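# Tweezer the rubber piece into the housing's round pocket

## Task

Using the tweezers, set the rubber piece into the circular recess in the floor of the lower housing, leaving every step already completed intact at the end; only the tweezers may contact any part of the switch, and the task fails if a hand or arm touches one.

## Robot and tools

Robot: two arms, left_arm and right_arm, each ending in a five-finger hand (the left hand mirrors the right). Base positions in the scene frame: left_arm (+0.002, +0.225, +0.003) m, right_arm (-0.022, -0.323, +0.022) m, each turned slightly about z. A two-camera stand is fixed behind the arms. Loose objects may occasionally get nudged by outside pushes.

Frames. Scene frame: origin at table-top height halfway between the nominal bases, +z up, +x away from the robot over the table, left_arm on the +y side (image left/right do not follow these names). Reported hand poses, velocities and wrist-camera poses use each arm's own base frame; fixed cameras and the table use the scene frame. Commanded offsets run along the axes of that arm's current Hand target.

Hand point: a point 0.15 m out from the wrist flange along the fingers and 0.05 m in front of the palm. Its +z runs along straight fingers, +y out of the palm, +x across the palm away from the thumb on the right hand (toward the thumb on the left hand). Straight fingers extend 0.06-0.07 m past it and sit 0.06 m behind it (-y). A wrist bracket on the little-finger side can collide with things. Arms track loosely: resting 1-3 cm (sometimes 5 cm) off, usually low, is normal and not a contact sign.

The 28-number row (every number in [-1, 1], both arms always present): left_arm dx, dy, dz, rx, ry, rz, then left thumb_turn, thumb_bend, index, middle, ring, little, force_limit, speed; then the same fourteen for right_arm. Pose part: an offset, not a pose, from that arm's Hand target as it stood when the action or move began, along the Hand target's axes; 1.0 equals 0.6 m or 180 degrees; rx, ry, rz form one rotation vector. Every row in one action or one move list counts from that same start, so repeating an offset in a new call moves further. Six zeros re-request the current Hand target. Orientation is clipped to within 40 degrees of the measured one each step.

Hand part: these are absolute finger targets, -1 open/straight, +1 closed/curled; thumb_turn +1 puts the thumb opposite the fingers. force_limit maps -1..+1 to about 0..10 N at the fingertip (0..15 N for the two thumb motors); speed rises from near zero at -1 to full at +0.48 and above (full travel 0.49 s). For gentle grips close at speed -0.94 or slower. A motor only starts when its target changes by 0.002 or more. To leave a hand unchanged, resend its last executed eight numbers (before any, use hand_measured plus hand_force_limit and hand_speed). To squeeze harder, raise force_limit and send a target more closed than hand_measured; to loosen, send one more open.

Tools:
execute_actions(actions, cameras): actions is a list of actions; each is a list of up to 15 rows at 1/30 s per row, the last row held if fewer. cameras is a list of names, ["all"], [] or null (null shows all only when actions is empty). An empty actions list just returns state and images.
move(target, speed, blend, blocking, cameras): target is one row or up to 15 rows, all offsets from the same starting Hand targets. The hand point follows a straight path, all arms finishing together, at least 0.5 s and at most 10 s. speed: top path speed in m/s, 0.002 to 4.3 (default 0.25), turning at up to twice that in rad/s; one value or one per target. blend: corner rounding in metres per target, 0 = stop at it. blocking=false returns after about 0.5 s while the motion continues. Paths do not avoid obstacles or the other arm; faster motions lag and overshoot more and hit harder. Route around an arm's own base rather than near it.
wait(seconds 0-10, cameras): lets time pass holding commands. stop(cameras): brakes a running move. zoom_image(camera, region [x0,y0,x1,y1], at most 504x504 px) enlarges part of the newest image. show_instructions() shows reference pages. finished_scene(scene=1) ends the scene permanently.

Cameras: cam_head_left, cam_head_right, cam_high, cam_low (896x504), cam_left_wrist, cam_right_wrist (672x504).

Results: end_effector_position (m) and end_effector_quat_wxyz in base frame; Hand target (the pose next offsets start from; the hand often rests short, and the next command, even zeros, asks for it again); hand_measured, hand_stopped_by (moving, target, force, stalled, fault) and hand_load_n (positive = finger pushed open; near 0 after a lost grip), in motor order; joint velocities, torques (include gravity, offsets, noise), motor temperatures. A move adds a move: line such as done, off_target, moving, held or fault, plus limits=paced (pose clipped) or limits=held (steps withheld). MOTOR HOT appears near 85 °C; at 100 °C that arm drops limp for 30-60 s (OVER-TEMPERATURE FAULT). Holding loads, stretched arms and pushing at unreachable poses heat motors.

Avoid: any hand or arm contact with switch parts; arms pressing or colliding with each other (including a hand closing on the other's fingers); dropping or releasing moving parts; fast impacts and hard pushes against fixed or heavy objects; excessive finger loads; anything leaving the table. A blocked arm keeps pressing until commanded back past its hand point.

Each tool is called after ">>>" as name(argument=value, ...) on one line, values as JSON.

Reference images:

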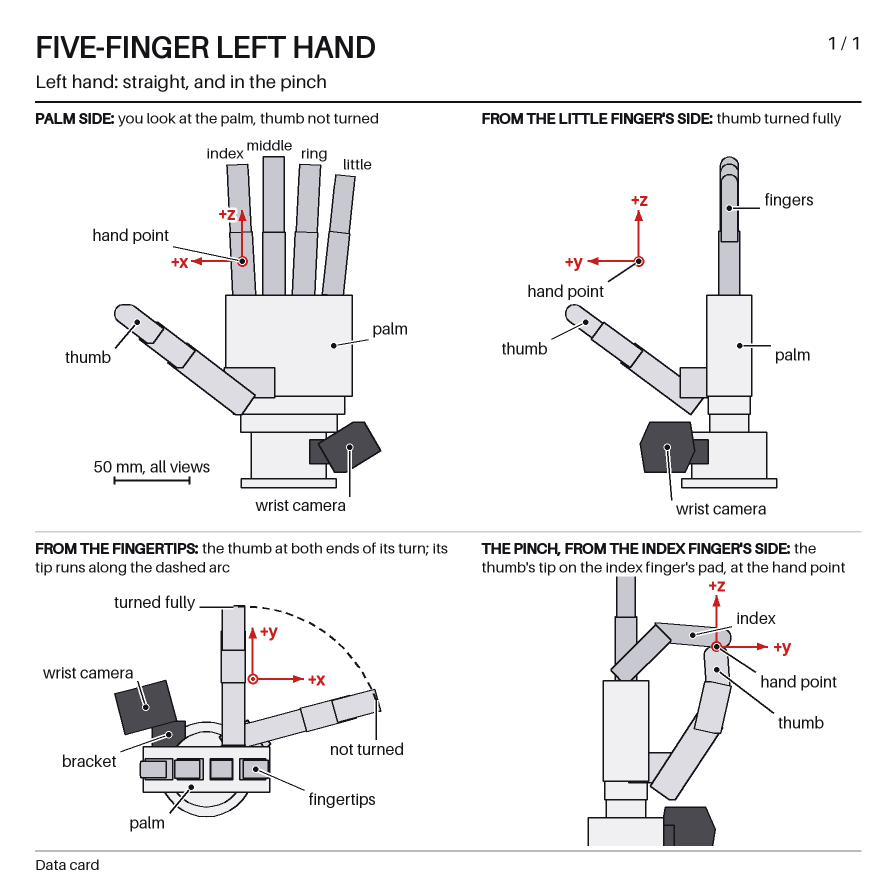

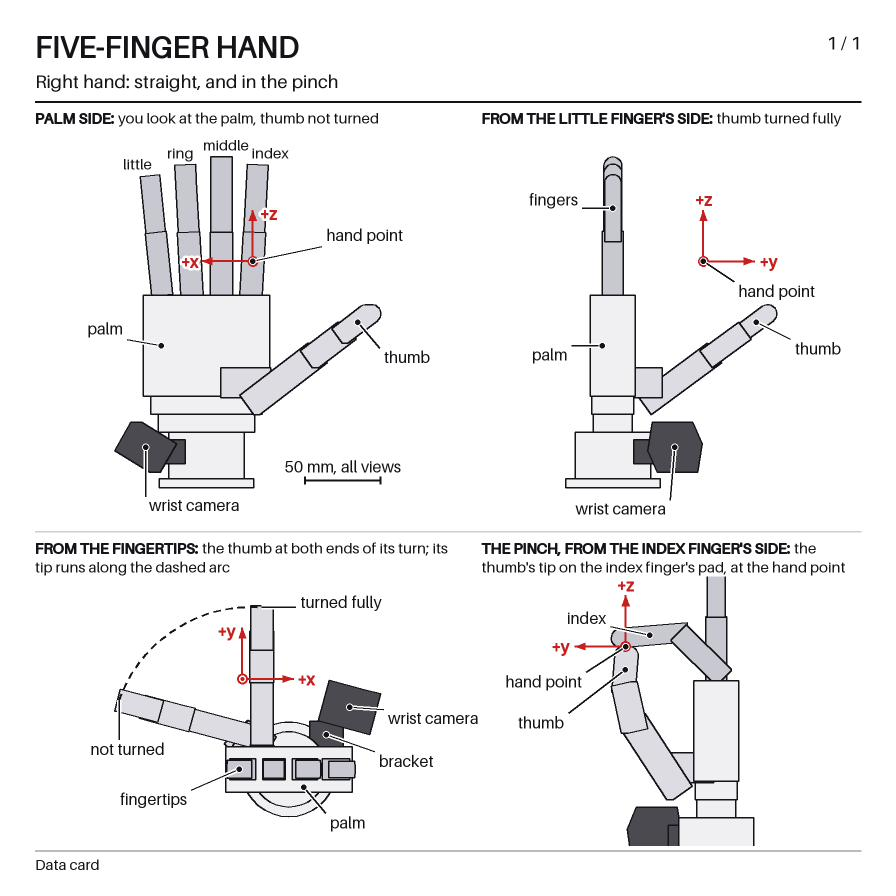

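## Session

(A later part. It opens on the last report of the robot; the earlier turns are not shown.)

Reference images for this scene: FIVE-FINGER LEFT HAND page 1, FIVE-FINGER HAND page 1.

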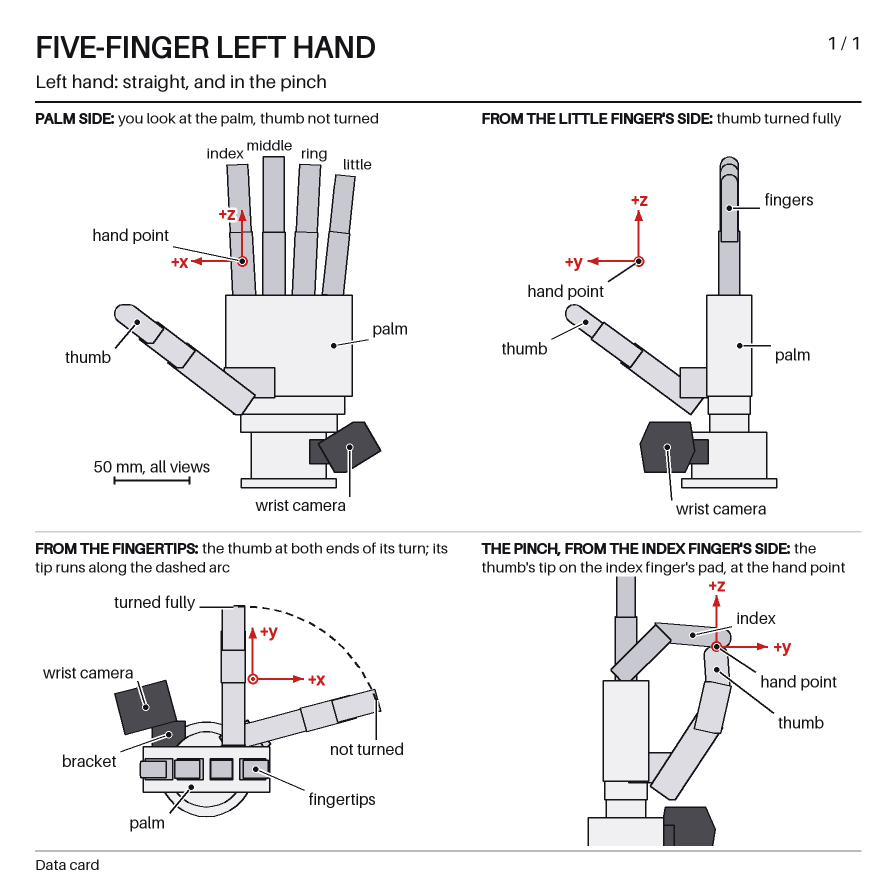

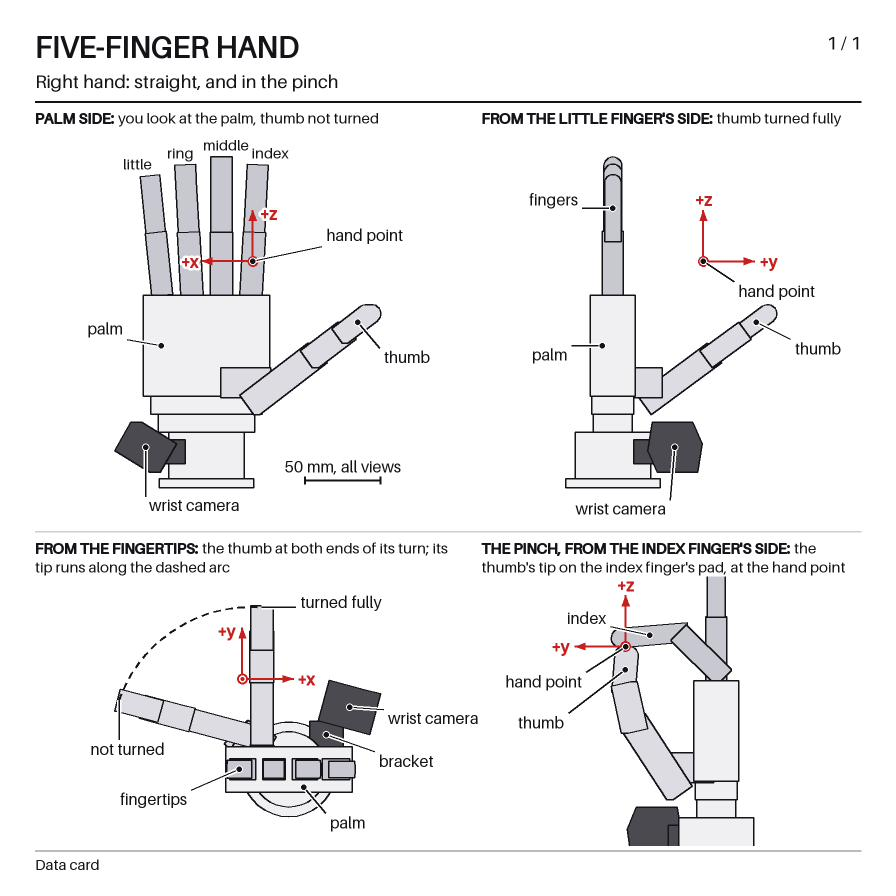

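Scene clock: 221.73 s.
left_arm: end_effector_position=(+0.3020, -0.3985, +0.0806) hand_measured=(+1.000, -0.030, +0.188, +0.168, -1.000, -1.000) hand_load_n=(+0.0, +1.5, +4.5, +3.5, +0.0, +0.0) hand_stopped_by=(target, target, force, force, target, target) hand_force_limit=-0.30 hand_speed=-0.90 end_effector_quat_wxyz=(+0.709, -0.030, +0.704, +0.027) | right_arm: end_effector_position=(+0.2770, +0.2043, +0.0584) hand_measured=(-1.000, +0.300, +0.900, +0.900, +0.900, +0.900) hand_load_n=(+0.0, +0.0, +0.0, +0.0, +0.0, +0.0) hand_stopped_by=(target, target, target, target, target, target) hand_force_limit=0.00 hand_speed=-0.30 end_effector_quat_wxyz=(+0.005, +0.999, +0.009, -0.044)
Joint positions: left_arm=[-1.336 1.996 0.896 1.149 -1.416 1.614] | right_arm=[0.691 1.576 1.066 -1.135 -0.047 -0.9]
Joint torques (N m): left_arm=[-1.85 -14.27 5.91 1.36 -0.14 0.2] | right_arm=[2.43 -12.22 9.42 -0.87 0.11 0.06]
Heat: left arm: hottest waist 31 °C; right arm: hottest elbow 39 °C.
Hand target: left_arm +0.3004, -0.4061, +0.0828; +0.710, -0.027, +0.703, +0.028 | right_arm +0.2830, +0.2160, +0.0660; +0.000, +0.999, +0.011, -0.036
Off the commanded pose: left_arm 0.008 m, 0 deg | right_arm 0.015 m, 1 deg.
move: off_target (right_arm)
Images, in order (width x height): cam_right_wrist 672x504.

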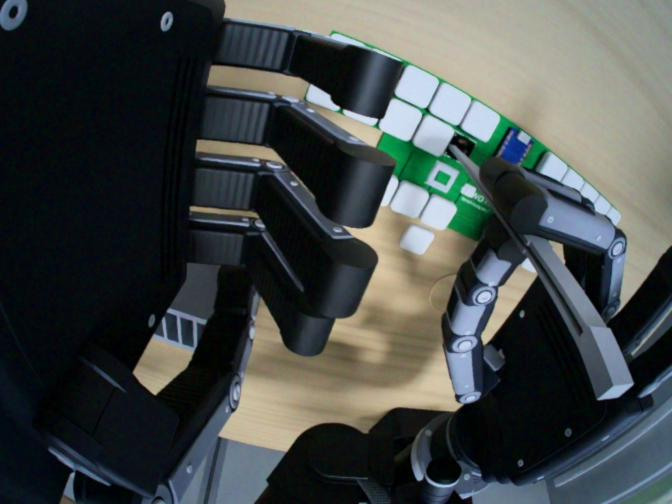

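>>> move(target=[[-0.01,-0.0033,-0.0002,0,0,0,1,-0.03,0.19,0.18,-1,-1,-0.3,-0.9,0,0,0,0,0,0,-1,0.3,0.9,0.9,0.9,0.9,0,-0.3]], speed=0.03, cameras=["cam_right_wrist"])

>>> zoom_image(camera="cam_right_wrist", region=[444, 130, 480, 160])

Scene clock: 222.80 s.
left_arm: end_effector_position=(+0.3019, -0.3980, +0.0811) hand_measured=(+1.000, -0.030, +0.188, +0.168, -1.000, -1.000) hand_load_n=(+0.0, +1.5, +4.5, +3.5, +0.0, +0.0) hand_stopped_by=(target, target, force, force, target, target) hand_force_limit=-0.30 hand_speed=-0.90 end_effector_quat_wxyz=(+0.709, -0.027, +0.704, +0.030) | right_arm: end_effector_position=(+0.2770, +0.2043, +0.0584) hand_measured=(-1.000, +0.300, +0.900, +0.900, +0.900, +0.900) hand_load_n=(+0.0, +0.0, +0.5, +0.5, +0.0, +0.0) hand_stopped_by=(target, target, target, target, target, target) hand_force_limit=0.00 hand_speed=-0.30 end_effector_quat_wxyz=(+0.005, +0.999, +0.009, -0.044)
Joint positions: left_arm=[-1.336 1.996 0.896 1.149 -1.417 1.622] | right_arm=[0.691 1.576 1.066 -1.135 -0.047 -0.9]
Joint torques (N m): left_arm=[-2.26 -15.21 6.37 0.95 -0.13 0.18] | right_arm=[2.49 -12.16 9.4 -0.87 0.11 0.06]
Heat: left arm: hottest waist 31 °C; right arm: hottest elbow 39 °C.
Hand target: left_arm +0.3004, -0.4081, +0.0888; +0.710, -0.027, +0.703, +0.028 | right_arm +0.2830, +0.2160, +0.0660; +0.000, +0.999, +0.011, -0.036
Off the commanded pose: left_arm 0.013 m, 0 deg | right_arm 0.015 m, 1 deg.
move: off_target (left_arm, right_arm)
Images, in order (width x height): cam_right_wrist 672x504.

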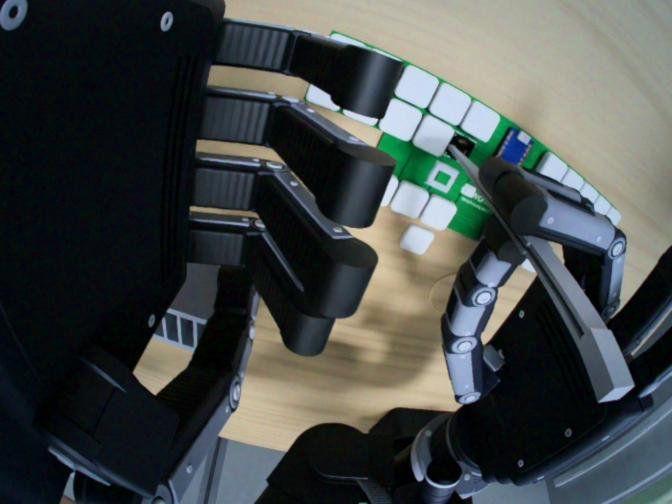

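Scaled by 14.000 from the camera's 672x504 image, which has a finer 960x720 frame.

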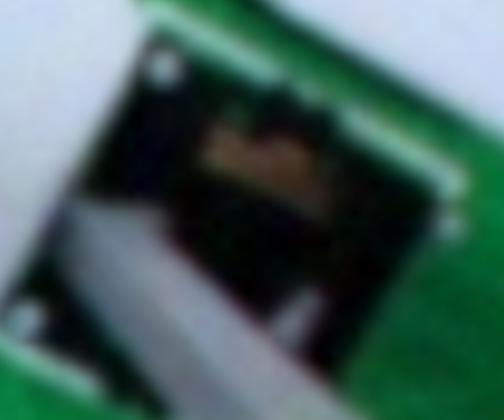

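>>> move(target=[[-0.01,0,0,0,0,0,1,-0.03,0.19,0.18,-1,-1,-0.3,-0.9,0,0,0,0,0,0,-1,0.3,0.9,0.9,0.9,0.9,0,-0.3]], speed=0.03, cameras=["cam_right_wrist"])

>>> zoom_image(camera="cam_right_wrist", region=[444, 130, 480, 160])

Scene clock: 223.90 s.
left_arm: end_effector_position=(+0.3019, -0.3981, +0.0870) hand_measured=(+1.000, -0.030, +0.188, +0.168, -1.000, -1.000) hand_load_n=(+0.0, +1.5, +4.5, +3.5, +0.0, +0.0) hand_stopped_by=(target, target, force, force, target, target) hand_force_limit=-0.30 hand_speed=-0.90 end_effector_quat_wxyz=(+0.709, -0.027, +0.704, +0.031) | right_arm: end_effector_position=(+0.2770, +0.2043, +0.0584) hand_measured=(-1.000, +0.300, +0.900, +0.900, +0.900, +0.900) hand_load_n=(+0.0, +0.0, +0.0, +0.0, +0.0, +0.0) hand_stopped_by=(target, target, target, target, target, target) hand_force_limit=0.00 hand_speed=-0.30 end_effector_quat_wxyz=(+0.005, +0.999, +0.009, -0.044)
Joint positions: left_arm=[-1.336 1.982 0.896 1.139 -1.417 1.627] | right_arm=[0.691 1.576 1.066 -1.135 -0.047 -0.9]
Joint torques (N m): left_arm=[-2.08 -15.27 6.41 0.96 -0.11 0.15] | right_arm=[2.49 -12.22 9.42 -0.87 0.11 0.06]
Heat: left arm: hottest waist 31 °C; right arm: hottest elbow 40 °C.
Hand target: left_arm +0.3003, -0.4081, +0.0948; +0.710, -0.027, +0.703, +0.028 | right_arm +0.2830, +0.2160, +0.0660; +0.000, +0.999, +0.011, -0.036
Off the commanded pose: left_arm 0.013 m, 0 deg | right_arm 0.015 m, 1 deg.
move: off_target (left_arm, right_arm)
Images, in order (width x height): cam_right_wrist 672x504.

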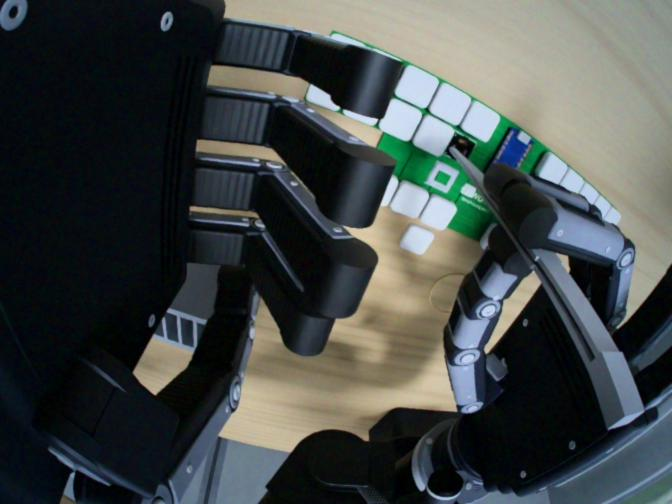

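Scaled by 14.000 from the camera's 672x504 image, which has a finer 960x720 frame.

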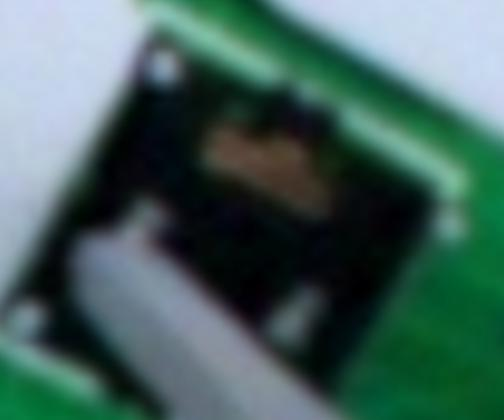

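>>> move(target=[[0,-0.01,-0.0008,0,0,0,1,-0.03,0.19,0.18,-1,-1,-0.3,-0.9,0,0,0,0,0,0,-1,0.3,0.9,0.9,0.9,0.9,0,-0.3]], speed=0.03, cameras=["cam_right_wrist"])

>>> zoom_image(camera="cam_right_wrist", region=[444, 130, 480, 160])

Scene clock: 224.97 s.
left_arm: end_effector_position=(+0.3018, -0.4004, +0.0884) hand_measured=(+1.000, -0.030, +0.188, +0.168, -1.000, -1.000) hand_load_n=(-0.5, +1.5, +4.5, +3.5, +0.0, +0.0) hand_stopped_by=(target, target, force, force, target, target) hand_force_limit=-0.30 hand_speed=-0.90 end_effector_quat_wxyz=(+0.709, -0.027, +0.704, +0.032) | right_arm: end_effector_position=(+0.2770, +0.2043, +0.0584) hand_measured=(-1.000, +0.300, +0.900, +0.900, +0.900, +0.900) hand_load_n=(+0.0, +0.0, +0.0, +0.5, +0.0, +0.0) hand_stopped_by=(target, target, target, target, target, target) hand_force_limit=0.00 hand_speed=-0.30 end_effector_quat_wxyz=(+0.005, +0.999, +0.009, -0.044)
Joint positions: left_arm=[-1.337 1.982 0.904 1.13 -1.421 1.629] | right_arm=[0.691 1.576 1.066 -1.135 -0.047 -0.9]
Joint torques (N m): left_arm=[-2.32 -14.8 7.2 1.1 -0.11 0.13] | right_arm=[2.43 -12.16 9.4 -0.87 0.11 0.06]
Heat: left arm: hottest waist 31 °C; right arm: hottest elbow 40 °C.
Hand target: left_arm +0.3004, -0.4141, +0.0949; +0.710, -0.027, +0.703, +0.028 | right_arm +0.2830, +0.2160, +0.0660; +0.000, +0.999, +0.011, -0.036
Off the commanded pose: left_arm 0.015 m, 1 deg | right_arm 0.015 m, 1 deg.
move: off_target (left_arm, right_arm)
Images, in order (width x height): cam_right_wrist 672x504.

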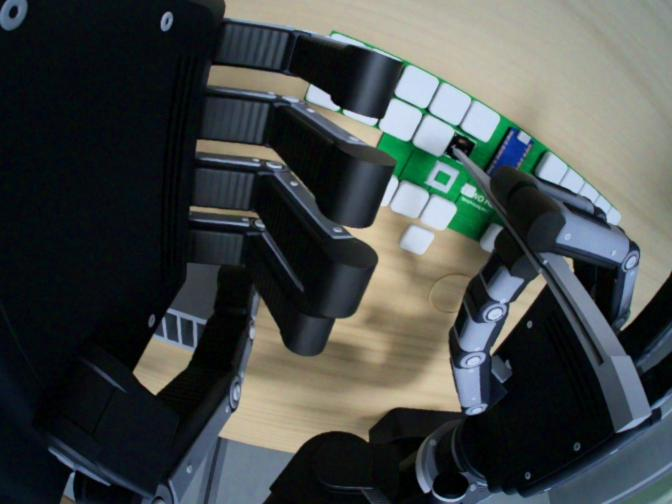

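Scaled by 14.000 from the camera's 672x504 image, which has a finer 960x720 frame.

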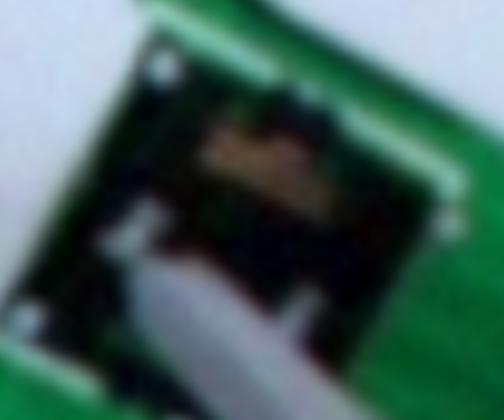

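>>> move(target=[[0,-0.0075,-0.0013,0,0,0,1,-0.03,0.19,0.18,-1,-1,-0.3,-0.9,0,0,0,0,0,0,-1,0.3,0.9,0.9,0.9,0.9,0,-0.3]], speed=0.03, cameras=["cam_right_wrist"])

>>> zoom_image(camera="cam_right_wrist", region=[444, 130, 480, 160])

Scene clock: 226.00 s.
left_arm: end_effector_position=(+0.3020, -0.4047, +0.0909) hand_measured=(+1.000, -0.030, +0.188, +0.168, -1.000, -1.000) hand_load_n=(+0.0, +2.0, +4.5, +3.5, +0.0, +0.0) hand_stopped_by=(target, target, force, force, target, target) hand_force_limit=-0.30 hand_speed=-0.90 end_effector_quat_wxyz=(+0.709, -0.029, +0.704, +0.031) | right_arm: end_effector_position=(+0.2770, +0.2043, +0.0584) hand_measured=(-1.000, +0.300, +0.900, +0.900, +0.900, +0.900) hand_load_n=(+0.0, +0.0, +0.0, +0.0, +0.0, +0.0) hand_stopped_by=(target, target, target, target, target, target) hand_force_limit=0.00 hand_speed=-0.30 end_effector_quat_wxyz=(+0.005, +0.999, +0.009, -0.044)
Joint positions: left_arm=[-1.339 1.982 0.916 1.123 -1.423 1.629] | right_arm=[0.691 1.576 1.066 -1.135 -0.047 -0.9]
Joint torques (N m): left_arm=[-2.2 -14.33 7.42 1.05 -0.1 0.16] | right_arm=[2.49 -12.16 9.42 -0.87 0.1 0.06]
Heat: left arm: hottest waist 31 °C; right arm: hottest elbow 40 °C.
Hand target: left_arm +0.2999, -0.4187, +0.0949; +0.710, -0.027, +0.703, +0.028 | right_arm +0.2830, +0.2160, +0.0660; +0.000, +0.999, +0.011, -0.036
Off the commanded pose: left_arm 0.015 m, 0 deg | right_arm 0.015 m, 1 deg.
move: off_target (left_arm, right_arm)
Images, in order (width x height): cam_right_wrist 672x504.

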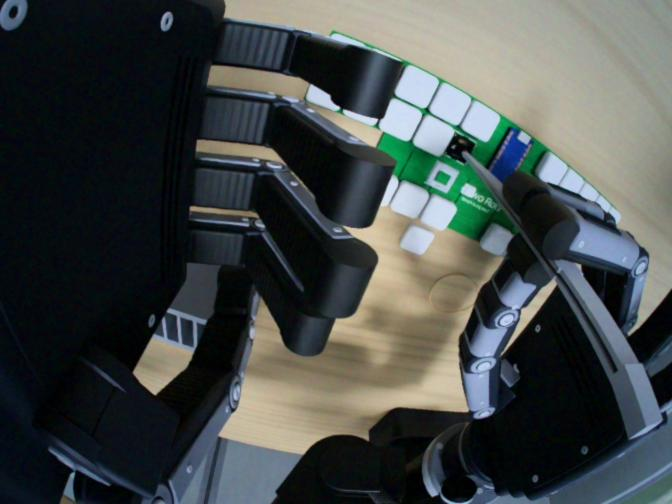

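Scaled by 14.000 from the camera's 672x504 image, which has a finer 960x720 frame.

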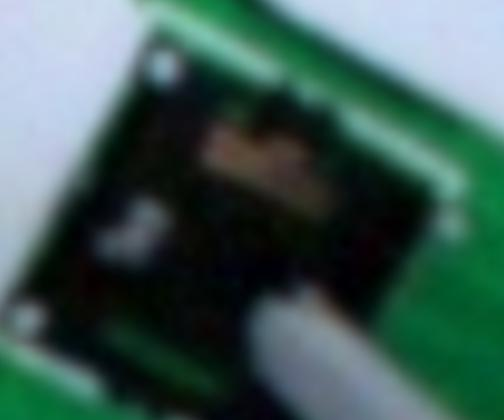

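>>> move(target=[[0.02,-0.001,-0.002,0,0,0,1,-0.03,0.19,0.18,-1,-1,-0.3,-0.9,0,0,0,0,0,0,-1,0.3,0.9,0.9,0.9,0.9,0,-0.3]], speed=0.03, cameras=["cam_right_wrist"])

>>> zoom_image(camera="cam_right_wrist", region=[444, 130, 480, 160])

Scene clock: 227.13 s.
left_arm: end_effector_position=(+0.3007, -0.4043, +0.0843) hand_measured=(+1.000, -0.030, +0.188, +0.168, -1.000, -1.000) hand_load_n=(+0.0, +1.5, +4.5, +3.5, +0.0, +0.0) hand_stopped_by=(target, target, force, force, target, target) hand_force_limit=-0.30 hand_speed=-0.90 end_effector_quat_wxyz=(+0.708, -0.024, +0.705, +0.036) | right_arm: end_effector_position=(+0.2770, +0.2043, +0.0584) hand_measured=(-1.000, +0.300, +0.900, +0.900, +0.900, +0.900) hand_load_n=(+0.0, +0.0, +0.0, +0.0, +0.0, +0.0) hand_stopped_by=(target, target, target, target, target, target) hand_force_limit=0.00 hand_speed=-0.30 end_effector_quat_wxyz=(+0.005, +0.999, +0.009, -0.044)
Joint positions: left_arm=[-1.341 1.997 0.916 1.123 -1.425 1.629] | right_arm=[0.691 1.576 1.066 -1.135 -0.047 -0.9]
Joint torques (N m): left_arm=[-2.49 -13.22 7.36 1.47 -0.13 0.04] | right_arm=[2.43 -12.16 9.42 -0.87 0.11 0.06]
Heat: left arm: hottest elbow 32 °C; right arm: hottest elbow 40 °C.
Hand target: left_arm +0.2989, -0.4194, +0.0829; +0.710, -0.027, +0.703, +0.028 | right_arm +0.2830, +0.2160, +0.0660; +0.000, +0.999, +0.011, -0.036
Off the commanded pose: left_arm 0.015 m, 1 deg | right_arm 0.015 m, 1 deg.
move: off_target (left_arm, right_arm)
Images, in order (width x height): cam_right_wrist 672x504.

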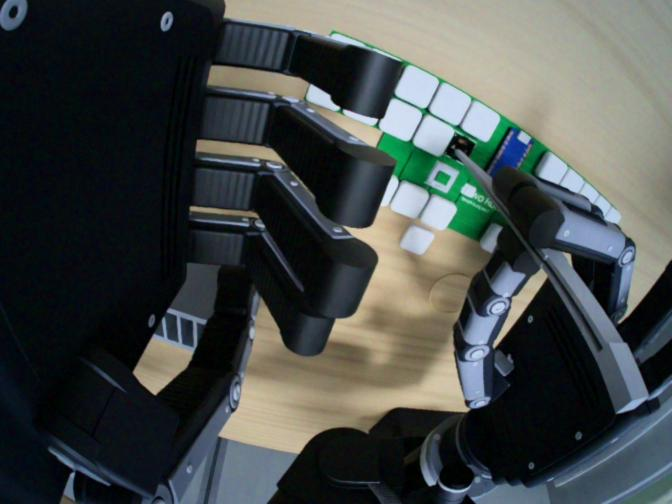

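Scaled by 14.000 from the camera's 672x504 image, which has a finer 960x720 frame.

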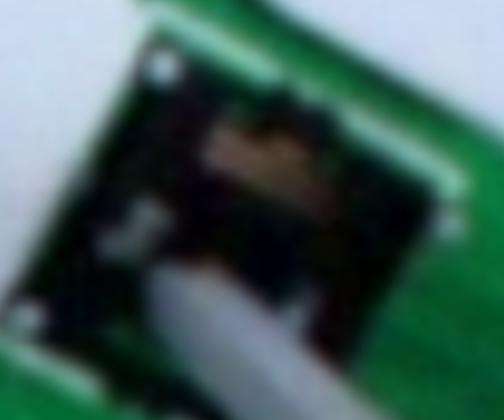

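>>> move(target=[[0.0033,-0.0034,0.0005,0,0,0,1,-0.03,0.19,0.18,-1,-1,-0.3,-0.9,0,0,0,0,0,0,-1,0.3,0.9,0.9,0.9,0.9,0,-0.3]], speed=0.03, cameras=["cam_right_wrist"])

>>> zoom_image(camera="cam_right_wrist", region=[444, 130, 480, 160])

Scene clock: 229.17 s.
left_arm: end_effector_position=(+0.3014, -0.4072, +0.0837) hand_measured=(+1.000, -0.030, +0.188, +0.168, -1.000, -1.000) hand_load_n=(+0.0, +1.5, +4.5, +3.5, +0.0, +0.0) hand_stopped_by=(target, target, force, force, target, target) hand_force_limit=-0.30 hand_speed=-0.90 end_effector_quat_wxyz=(+0.709, -0.025, +0.704, +0.035) | right_arm: end_effector_position=(+0.2770, +0.2043, +0.0584) hand_measured=(-1.000, +0.300, +0.900, +0.900, +0.900, +0.900) hand_load_n=(+0.0, +0.0, +0.5, +0.0, +0.0, +0.0) hand_stopped_by=(target, target, target, target, target, target) hand_force_limit=0.00 hand_speed=-0.30 end_effector_quat_wxyz=(+0.005, +0.999, +0.009, -0.044)
Joint positions: left_arm=[-1.341 2.003 0.925 1.123 -1.426 1.629] | right_arm=[0.691 1.576 1.066 -1.135 -0.047 -0.9]
Joint torques (N m): left_arm=[-2.49 -13.1 7.16 1.51 -0.08 0.05] | right_arm=[2.49 -12.16 9.42 -0.88 0.11 0.06]
Heat: left arm: hottest elbow 32 °C; right arm: hottest elbow 40 °C.
Hand target: left_arm +0.2994, -0.4213, +0.0809; +0.710, -0.027, +0.703, +0.028 | right_arm +0.2830, +0.2160, +0.0660; +0.000, +0.999, +0.011, -0.036
Off the commanded pose: left_arm 0.015 m, 1 deg | right_arm 0.015 m, 1 deg.
move: off_target (left_arm, right_arm)
Images, in order (width x height): cam_right_wrist 672x504.

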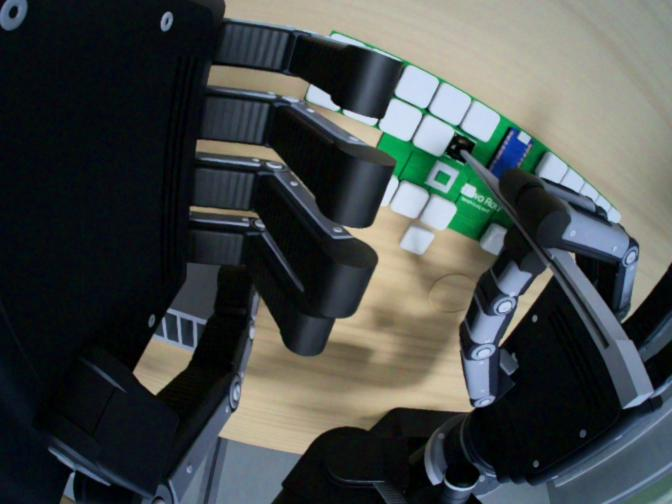

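Scaled by 14.000 from the camera's 672x504 image, which has a finer 960x720 frame.

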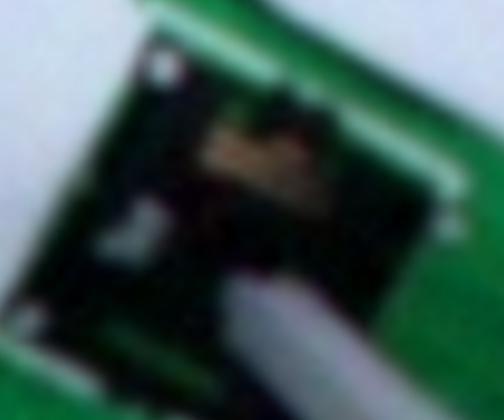

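>>> move(target=[[0.0042,0,0,0,0,0.0065,1,-0.03,0.19,0.18,-1,-1,-0.3,-0.9,0,0,0,0,0,0,-1,0.3,0.9,0.9,0.9,0.9,0,-0.3]], speed=0.03, cameras=["cam_right_wrist"])

>>> zoom_image(camera="cam_right_wrist", region=[444, 130, 480, 160])

Scene clock: 230.30 s.
left_arm: end_effector_position=(+0.3013, -0.4067, +0.0801) hand_measured=(+1.000, -0.030, +0.188, +0.168, -1.000, -1.000) hand_load_n=(+0.0, +2.0, +4.5, +3.5, +0.0, +0.0) hand_stopped_by=(target, target, force, force, target, target) hand_force_limit=-0.30 hand_speed=-0.90 end_effector_quat_wxyz=(+0.708, -0.022, +0.705, +0.039) | right_arm: end_effector_position=(+0.2770, +0.2043, +0.0584) hand_measured=(-1.000, +0.300, +0.900, +0.900, +0.900, +0.900) hand_load_n=(+0.0, +0.0, +0.0, +0.0, +0.0, +0.0) hand_stopped_by=(target, target, target, target, target, target) hand_force_limit=0.00 hand_speed=-0.30 end_effector_quat_wxyz=(+0.005, +0.999, +0.009, -0.044)
Joint positions: left_arm=[-1.341 2.012 0.925 1.123 -1.426 1.631] | right_arm=[0.691 1.576 1.066 -1.135 -0.047 -0.9]
Joint torques (N m): left_arm=[-2.43 -13.22 7.41 1.44 -0.11 0.18] | right_arm=[2.49 -12.16 9.42 -0.87 0.11 0.06]
Heat: left arm: hottest elbow 32 °C; right arm: hottest elbow 40 °C.
Hand target: left_arm +0.2994, -0.4214, +0.0784; +0.709, -0.020, +0.704, +0.035 | right_arm +0.2830, +0.2160, +0.0660; +0.000, +0.999, +0.011, -0.036
Off the commanded pose: left_arm 0.015 m, 0 deg | right_arm 0.015 m, 1 deg.
move: off_target (left_arm, right_arm)
Images, in order (width x height): cam_right_wrist 672x504.

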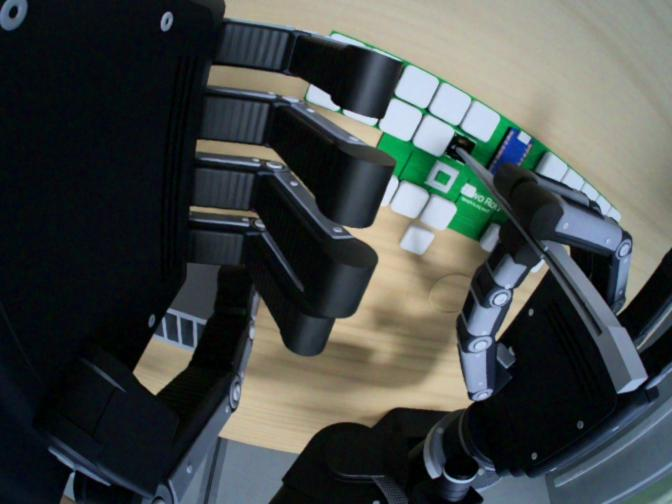

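Scaled by 14.000 from the camera's 672x504 image, which has a finer 960x720 frame.

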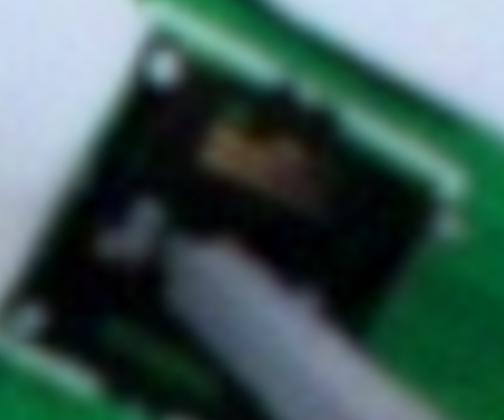

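>>> zoom_image(camera="cam_right_wrist", region=[450, 140, 468, 155])

Scaled by 28.000 from the camera's 672x504 image, which has a finer 960x720 frame.

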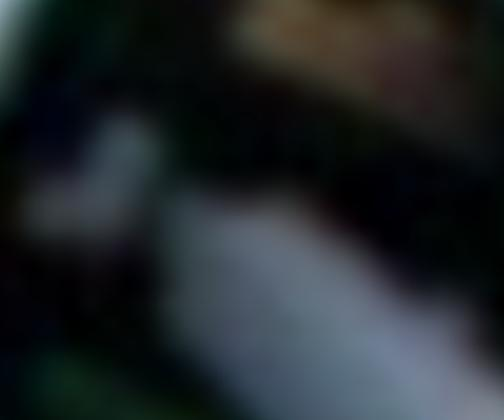

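>>> move(target=[[0,0,0,0,0,0,1,-0.03,0.165,0.152,-1,-1,-0.3,-0.9,0,0,0,0,0,0,-1,0.3,0.9,0.9,0.9,0.9,0,-0.3]], speed=0.03, cameras=["cam_right_wrist"])

>>> zoom_image(camera="cam_right_wrist", region=[444, 130, 480, 160])

>>> zoom_image(camera="cam_right_wrist", region=[450, 140, 468, 155])

Scene clock: 231.27 s.
left_arm: end_effector_position=(+0.3013, -0.4066, +0.0802) hand_measured=(+1.000, -0.030, +0.164, +0.152, -1.000, -1.000) hand_load_n=(+0.5, +1.0, +1.0, +0.5, +0.0, -0.5) hand_stopped_by=(target, target, target, target, target, target) hand_force_limit=-0.30 hand_speed=-0.90 end_effector_quat_wxyz=(+0.708, -0.021, +0.705, +0.039) | right_arm: end_effector_position=(+0.2770, +0.2043, +0.0584) hand_measured=(-1.000, +0.300, +0.900, +0.900, +0.900, +0.900) hand_load_n=(+0.0, +0.0, +0.0, +0.0, +0.0, +0.5) hand_stopped_by=(target, target, target, target, target, target) hand_force_limit=0.00 hand_speed=-0.30 end_effector_quat_wxyz=(+0.005, +0.999, +0.009, -0.044)
Joint positions: left_arm=[-1.341 2.012 0.925 1.123 -1.426 1.633] | right_arm=[0.691 1.576 1.066 -1.135 -0.047 -0.9]
Joint torques (N m): left_arm=[-2.55 -13.33 7.41 1.55 -0.1 0.12] | right_arm=[2.43 -12.22 9.42 -0.87 0.11 0.06]
Heat: left arm: hottest elbow 32 °C; right arm: hottest elbow 40 °C.
Hand target: left_arm +0.2994, -0.4213, +0.0785; +0.709, -0.020, +0.704, +0.035 | right_arm +0.2830, +0.2160, +0.0660; +0.000, +0.999, +0.011, -0.036
Off the commanded pose: left_arm 0.015 m, 1 deg | right_arm 0.015 m, 1 deg.
move: off_target (left_arm, right_arm)
Images, in order (width x height): cam_right_wrist 672x504.

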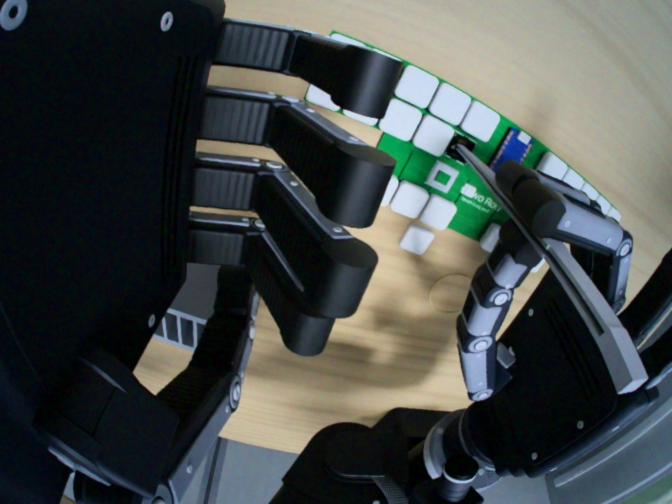

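Scaled by 14.000 from the camera's 672x504 image, which has a finer 960x720 frame.

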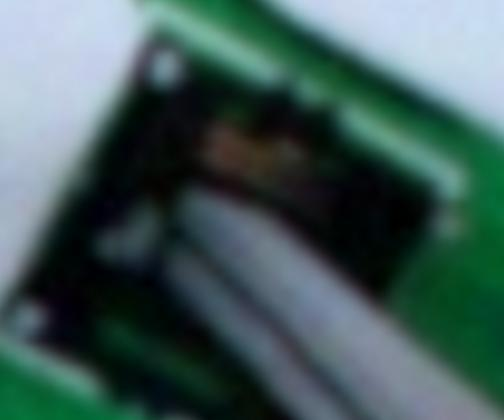

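Scaled by 28.000 from the camera's 672x504 image, which has a finer 960x720 frame.

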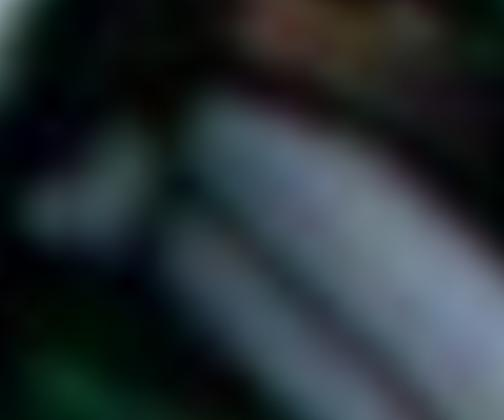

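>>> move(target=[[-0.0233,0,0,0,0,0,1,-0.03,0.165,0.152,-1,-1,-0.3,-0.9,0,0,0,0,0,0,-1,0.3,0.9,0.9,0.9,0.9,0,-0.3]], speed=0.03, cameras=["cam_right_wrist"])

>>> zoom_image(camera="cam_right_wrist", region=[444, 130, 480, 160])

Scene clock: 232.47 s.
left_arm: end_effector_position=(+0.3013, -0.4064, +0.0815) hand_measured=(+1.000, -0.030, +0.164, +0.152, -1.000, -1.000) hand_load_n=(+0.5, +1.0, +1.0, +0.5, +0.0, +0.0) hand_stopped_by=(target, target, target, target, target, target) hand_force_limit=-0.30 hand_speed=-0.90 end_effector_quat_wxyz=(+0.708, -0.017, +0.705, +0.043) | right_arm: end_effector_position=(+0.2770, +0.2043, +0.0584) hand_measured=(-1.000, +0.300, +0.900, +0.900, +0.900, +0.900) hand_load_n=(+0.0, +0.0, +0.0, +0.0, +0.0, +0.0) hand_stopped_by=(target, target, target, target, target, target) hand_force_limit=0.00 hand_speed=-0.30 end_effector_quat_wxyz=(+0.005, +0.999, +0.009, -0.044)
Joint positions: left_arm=[-1.341 2.011 0.925 1.123 -1.426 1.645] | right_arm=[0.691 1.576 1.066 -1.135 -0.047 -0.9]
Joint torques (N m): left_arm=[-2.14 -14.97 7.27 0.91 -0.12 0.17] | right_arm=[2.43 -12.16 9.4 -0.87 0.11 0.06]
Heat: left arm: hottest elbow 32 °C; right arm: hottest elbow 40 °C.
Hand target: left_arm +0.2993, -0.4216, +0.0923; +0.709, -0.020, +0.704, +0.035 | right_arm +0.2830, +0.2160, +0.0660; +0.000, +0.999, +0.011, -0.036
Off the commanded pose: left_arm 0.019 m, 1 deg | right_arm 0.015 m, 1 deg.
move: off_target (left_arm, right_arm)
Images, in order (width x height): cam_right_wrist 672x504.

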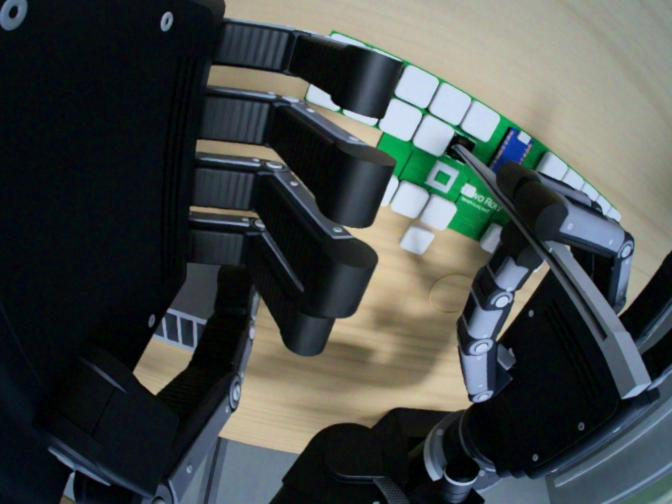

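Scaled by 14.000 from the camera's 672x504 image, which has a finer 960x720 frame.

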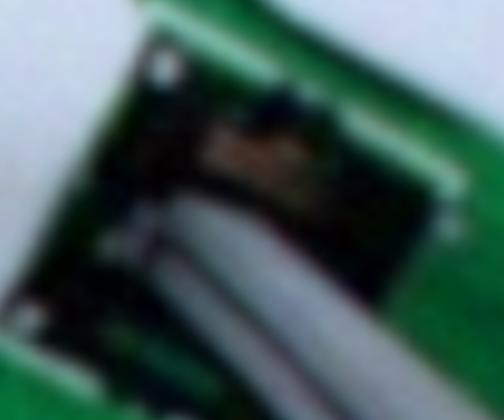

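>>> move(target=[[-0.0167,0,0,0,0,0,1,-0.03,0.165,0.152,-1,-1,-0.3,-0.9,0,0,0,0,0,0,-1,0.3,0.9,0.9,0.9,0.9,0,-0.3]], speed=0.04, cameras=["cam_right_wrist"])

>>> zoom_image(camera="cam_right_wrist", region=[444, 130, 480, 160])

Scene clock: 233.63 s.
left_arm: end_effector_position=(+0.3012, -0.4068, +0.0918) hand_measured=(+1.000, -0.030, +0.164, +0.152, -1.000, -1.000) hand_load_n=(+0.0, +1.0, +1.5, +1.0, +0.0, +0.0) hand_stopped_by=(target, target, target, target, target, target) hand_force_limit=-0.30 hand_speed=-0.90 end_effector_quat_wxyz=(+0.708, -0.017, +0.705, +0.043) | right_arm: end_effector_position=(+0.2770, +0.2043, +0.0584) hand_measured=(-1.000, +0.300, +0.900, +0.900, +0.900, +0.900) hand_load_n=(+0.0, +0.0, +0.0, +0.0, +0.0, +0.0) hand_stopped_by=(target, target, target, target, target, target) hand_force_limit=0.00 hand_speed=-0.30 end_effector_quat_wxyz=(+0.005, +0.999, +0.009, -0.044)
Joint positions: left_arm=[-1.341 1.987 0.925 1.107 -1.426 1.653] | right_arm=[0.691 1.576 1.066 -1.135 -0.047 -0.9]
Joint torques (N m): left_arm=[-2.61 -15.33 7.41 0.95 -0.11 0.16] | right_arm=[2.43 -12.16 9.4 -0.85 0.11 0.06]
Heat: left arm: hottest elbow 32 °C; right arm: hottest elbow 40 °C.
Hand target: left_arm +0.2992, -0.4218, +0.1023; +0.709, -0.020, +0.704, +0.035 | right_arm +0.2830, +0.2160, +0.0660; +0.000, +0.999, +0.011, -0.036
Off the commanded pose: left_arm 0.018 m, 1 deg | right_arm 0.015 m, 1 deg.
move: off_target (left_arm, right_arm)
Images, in order (width x height): cam_right_wrist 672x504.

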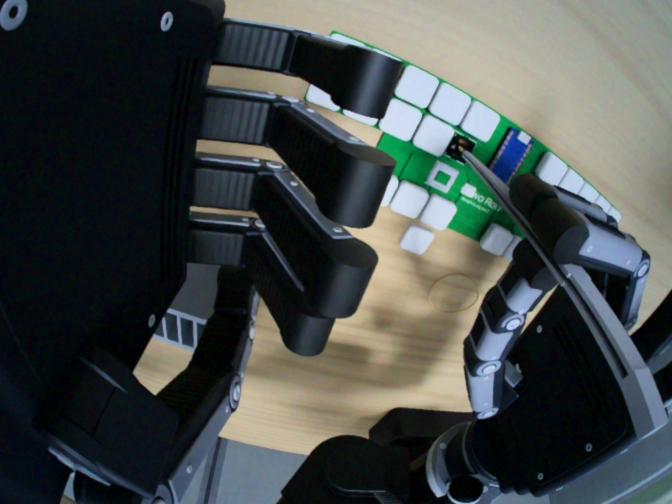

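Scaled by 14.000 from the camera's 672x504 image, which has a finer 960x720 frame.

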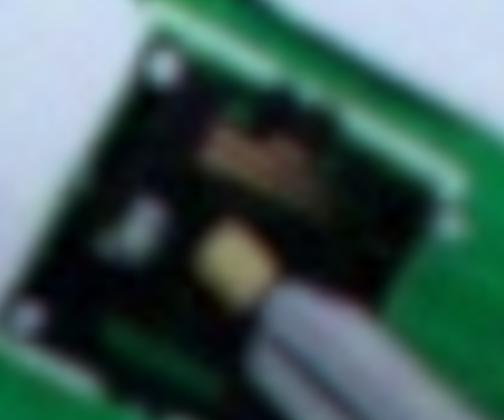

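>>> move(target=[[-0.0167,-0.0083,0,0,0,0,1,-0.03,0.165,0.152,-1,-1,-0.3,-0.9,0,0,0,0,0,0,-1,0.3,0.9,0.9,0.9,0.9,0,-0.3]], speed=0.04, cameras=["cam_right_wrist"])

>>> zoom_image(camera="cam_right_wrist", region=[444, 130, 480, 160])

>>> zoom_image(camera="cam_right_wrist", region=[450, 141, 468, 156])

Scene clock: 234.87 s.
left_arm: end_effector_position=(+0.3016, -0.4123, +0.1015) hand_measured=(+1.000, -0.030, +0.164, +0.152, -1.000, -1.000) hand_load_n=(+0.5, +1.0, +1.0, +1.0, +0.0, +0.0) hand_stopped_by=(target, target, target, target, target, target) hand_force_limit=-0.30 hand_speed=-0.90 end_effector_quat_wxyz=(+0.708, -0.016, +0.704, +0.044) | right_arm: end_effector_position=(+0.2770, +0.2043, +0.0584) hand_measured=(-1.000, +0.300, +0.900, +0.900, +0.900, +0.900) hand_load_n=(+0.0, +0.0, +0.0, +0.0, +0.0, +0.0) hand_stopped_by=(target, target, target, target, target, target) hand_force_limit=0.00 hand_speed=-0.30 end_effector_quat_wxyz=(+0.005, +0.999, +0.009, -0.044)
Joint positions: left_arm=[-1.343 1.972 0.941 1.079 -1.428 1.658] | right_arm=[0.691 1.576 1.066 -1.135 -0.047 -0.9]
Joint torques (N m): left_arm=[-2.67 -15.15 7.62 0.94 -0.11 0.14] | right_arm=[2.49 -12.16 9.4 -0.87 0.11 0.06]
Heat: left arm: hottest elbow 32 °C; right arm: hottest elbow 40 °C.
Hand target: left_arm +0.2995, -0.4270, +0.1122; +0.709, -0.020, +0.704, +0.035 | right_arm +0.2830, +0.2160, +0.0660; +0.000, +0.999, +0.011, -0.036
Off the commanded pose: left_arm 0.018 m, 1 deg | right_arm 0.015 m, 1 deg.
move: off_target (left_arm, right_arm)
Images, in order (width x height): cam_right_wrist 672x504.

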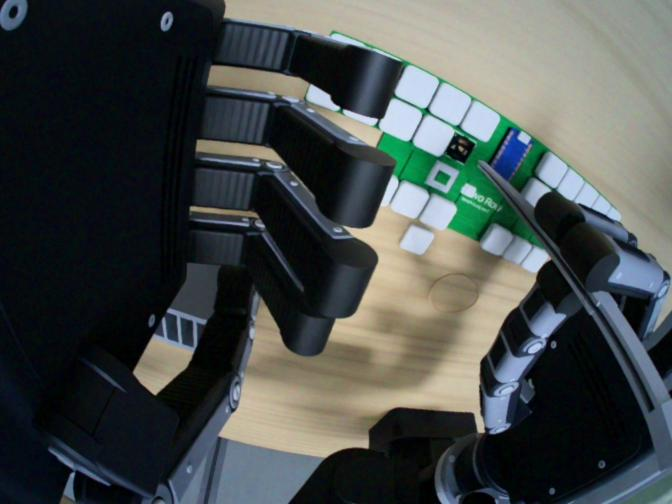

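Scaled by 14.000 from the camera's 672x504 image, which has a finer 960x720 frame.

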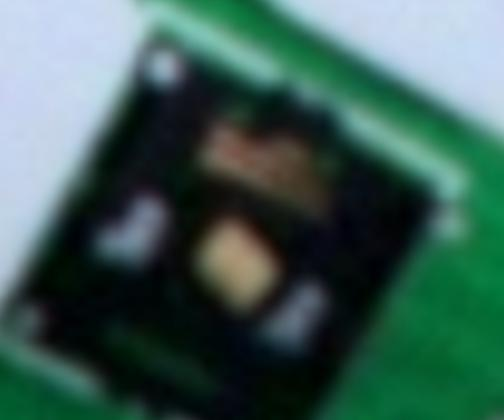

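Scaled by 28.000 from the camera's 672x504 image, which has a finer 960x720 frame.

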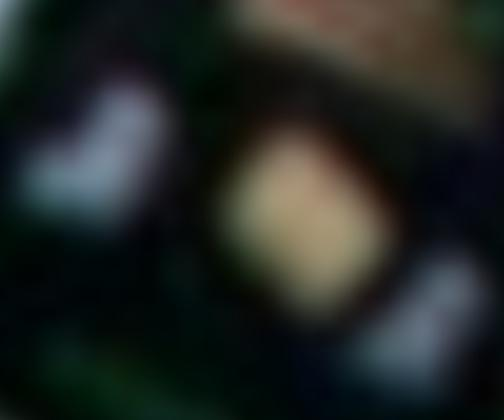

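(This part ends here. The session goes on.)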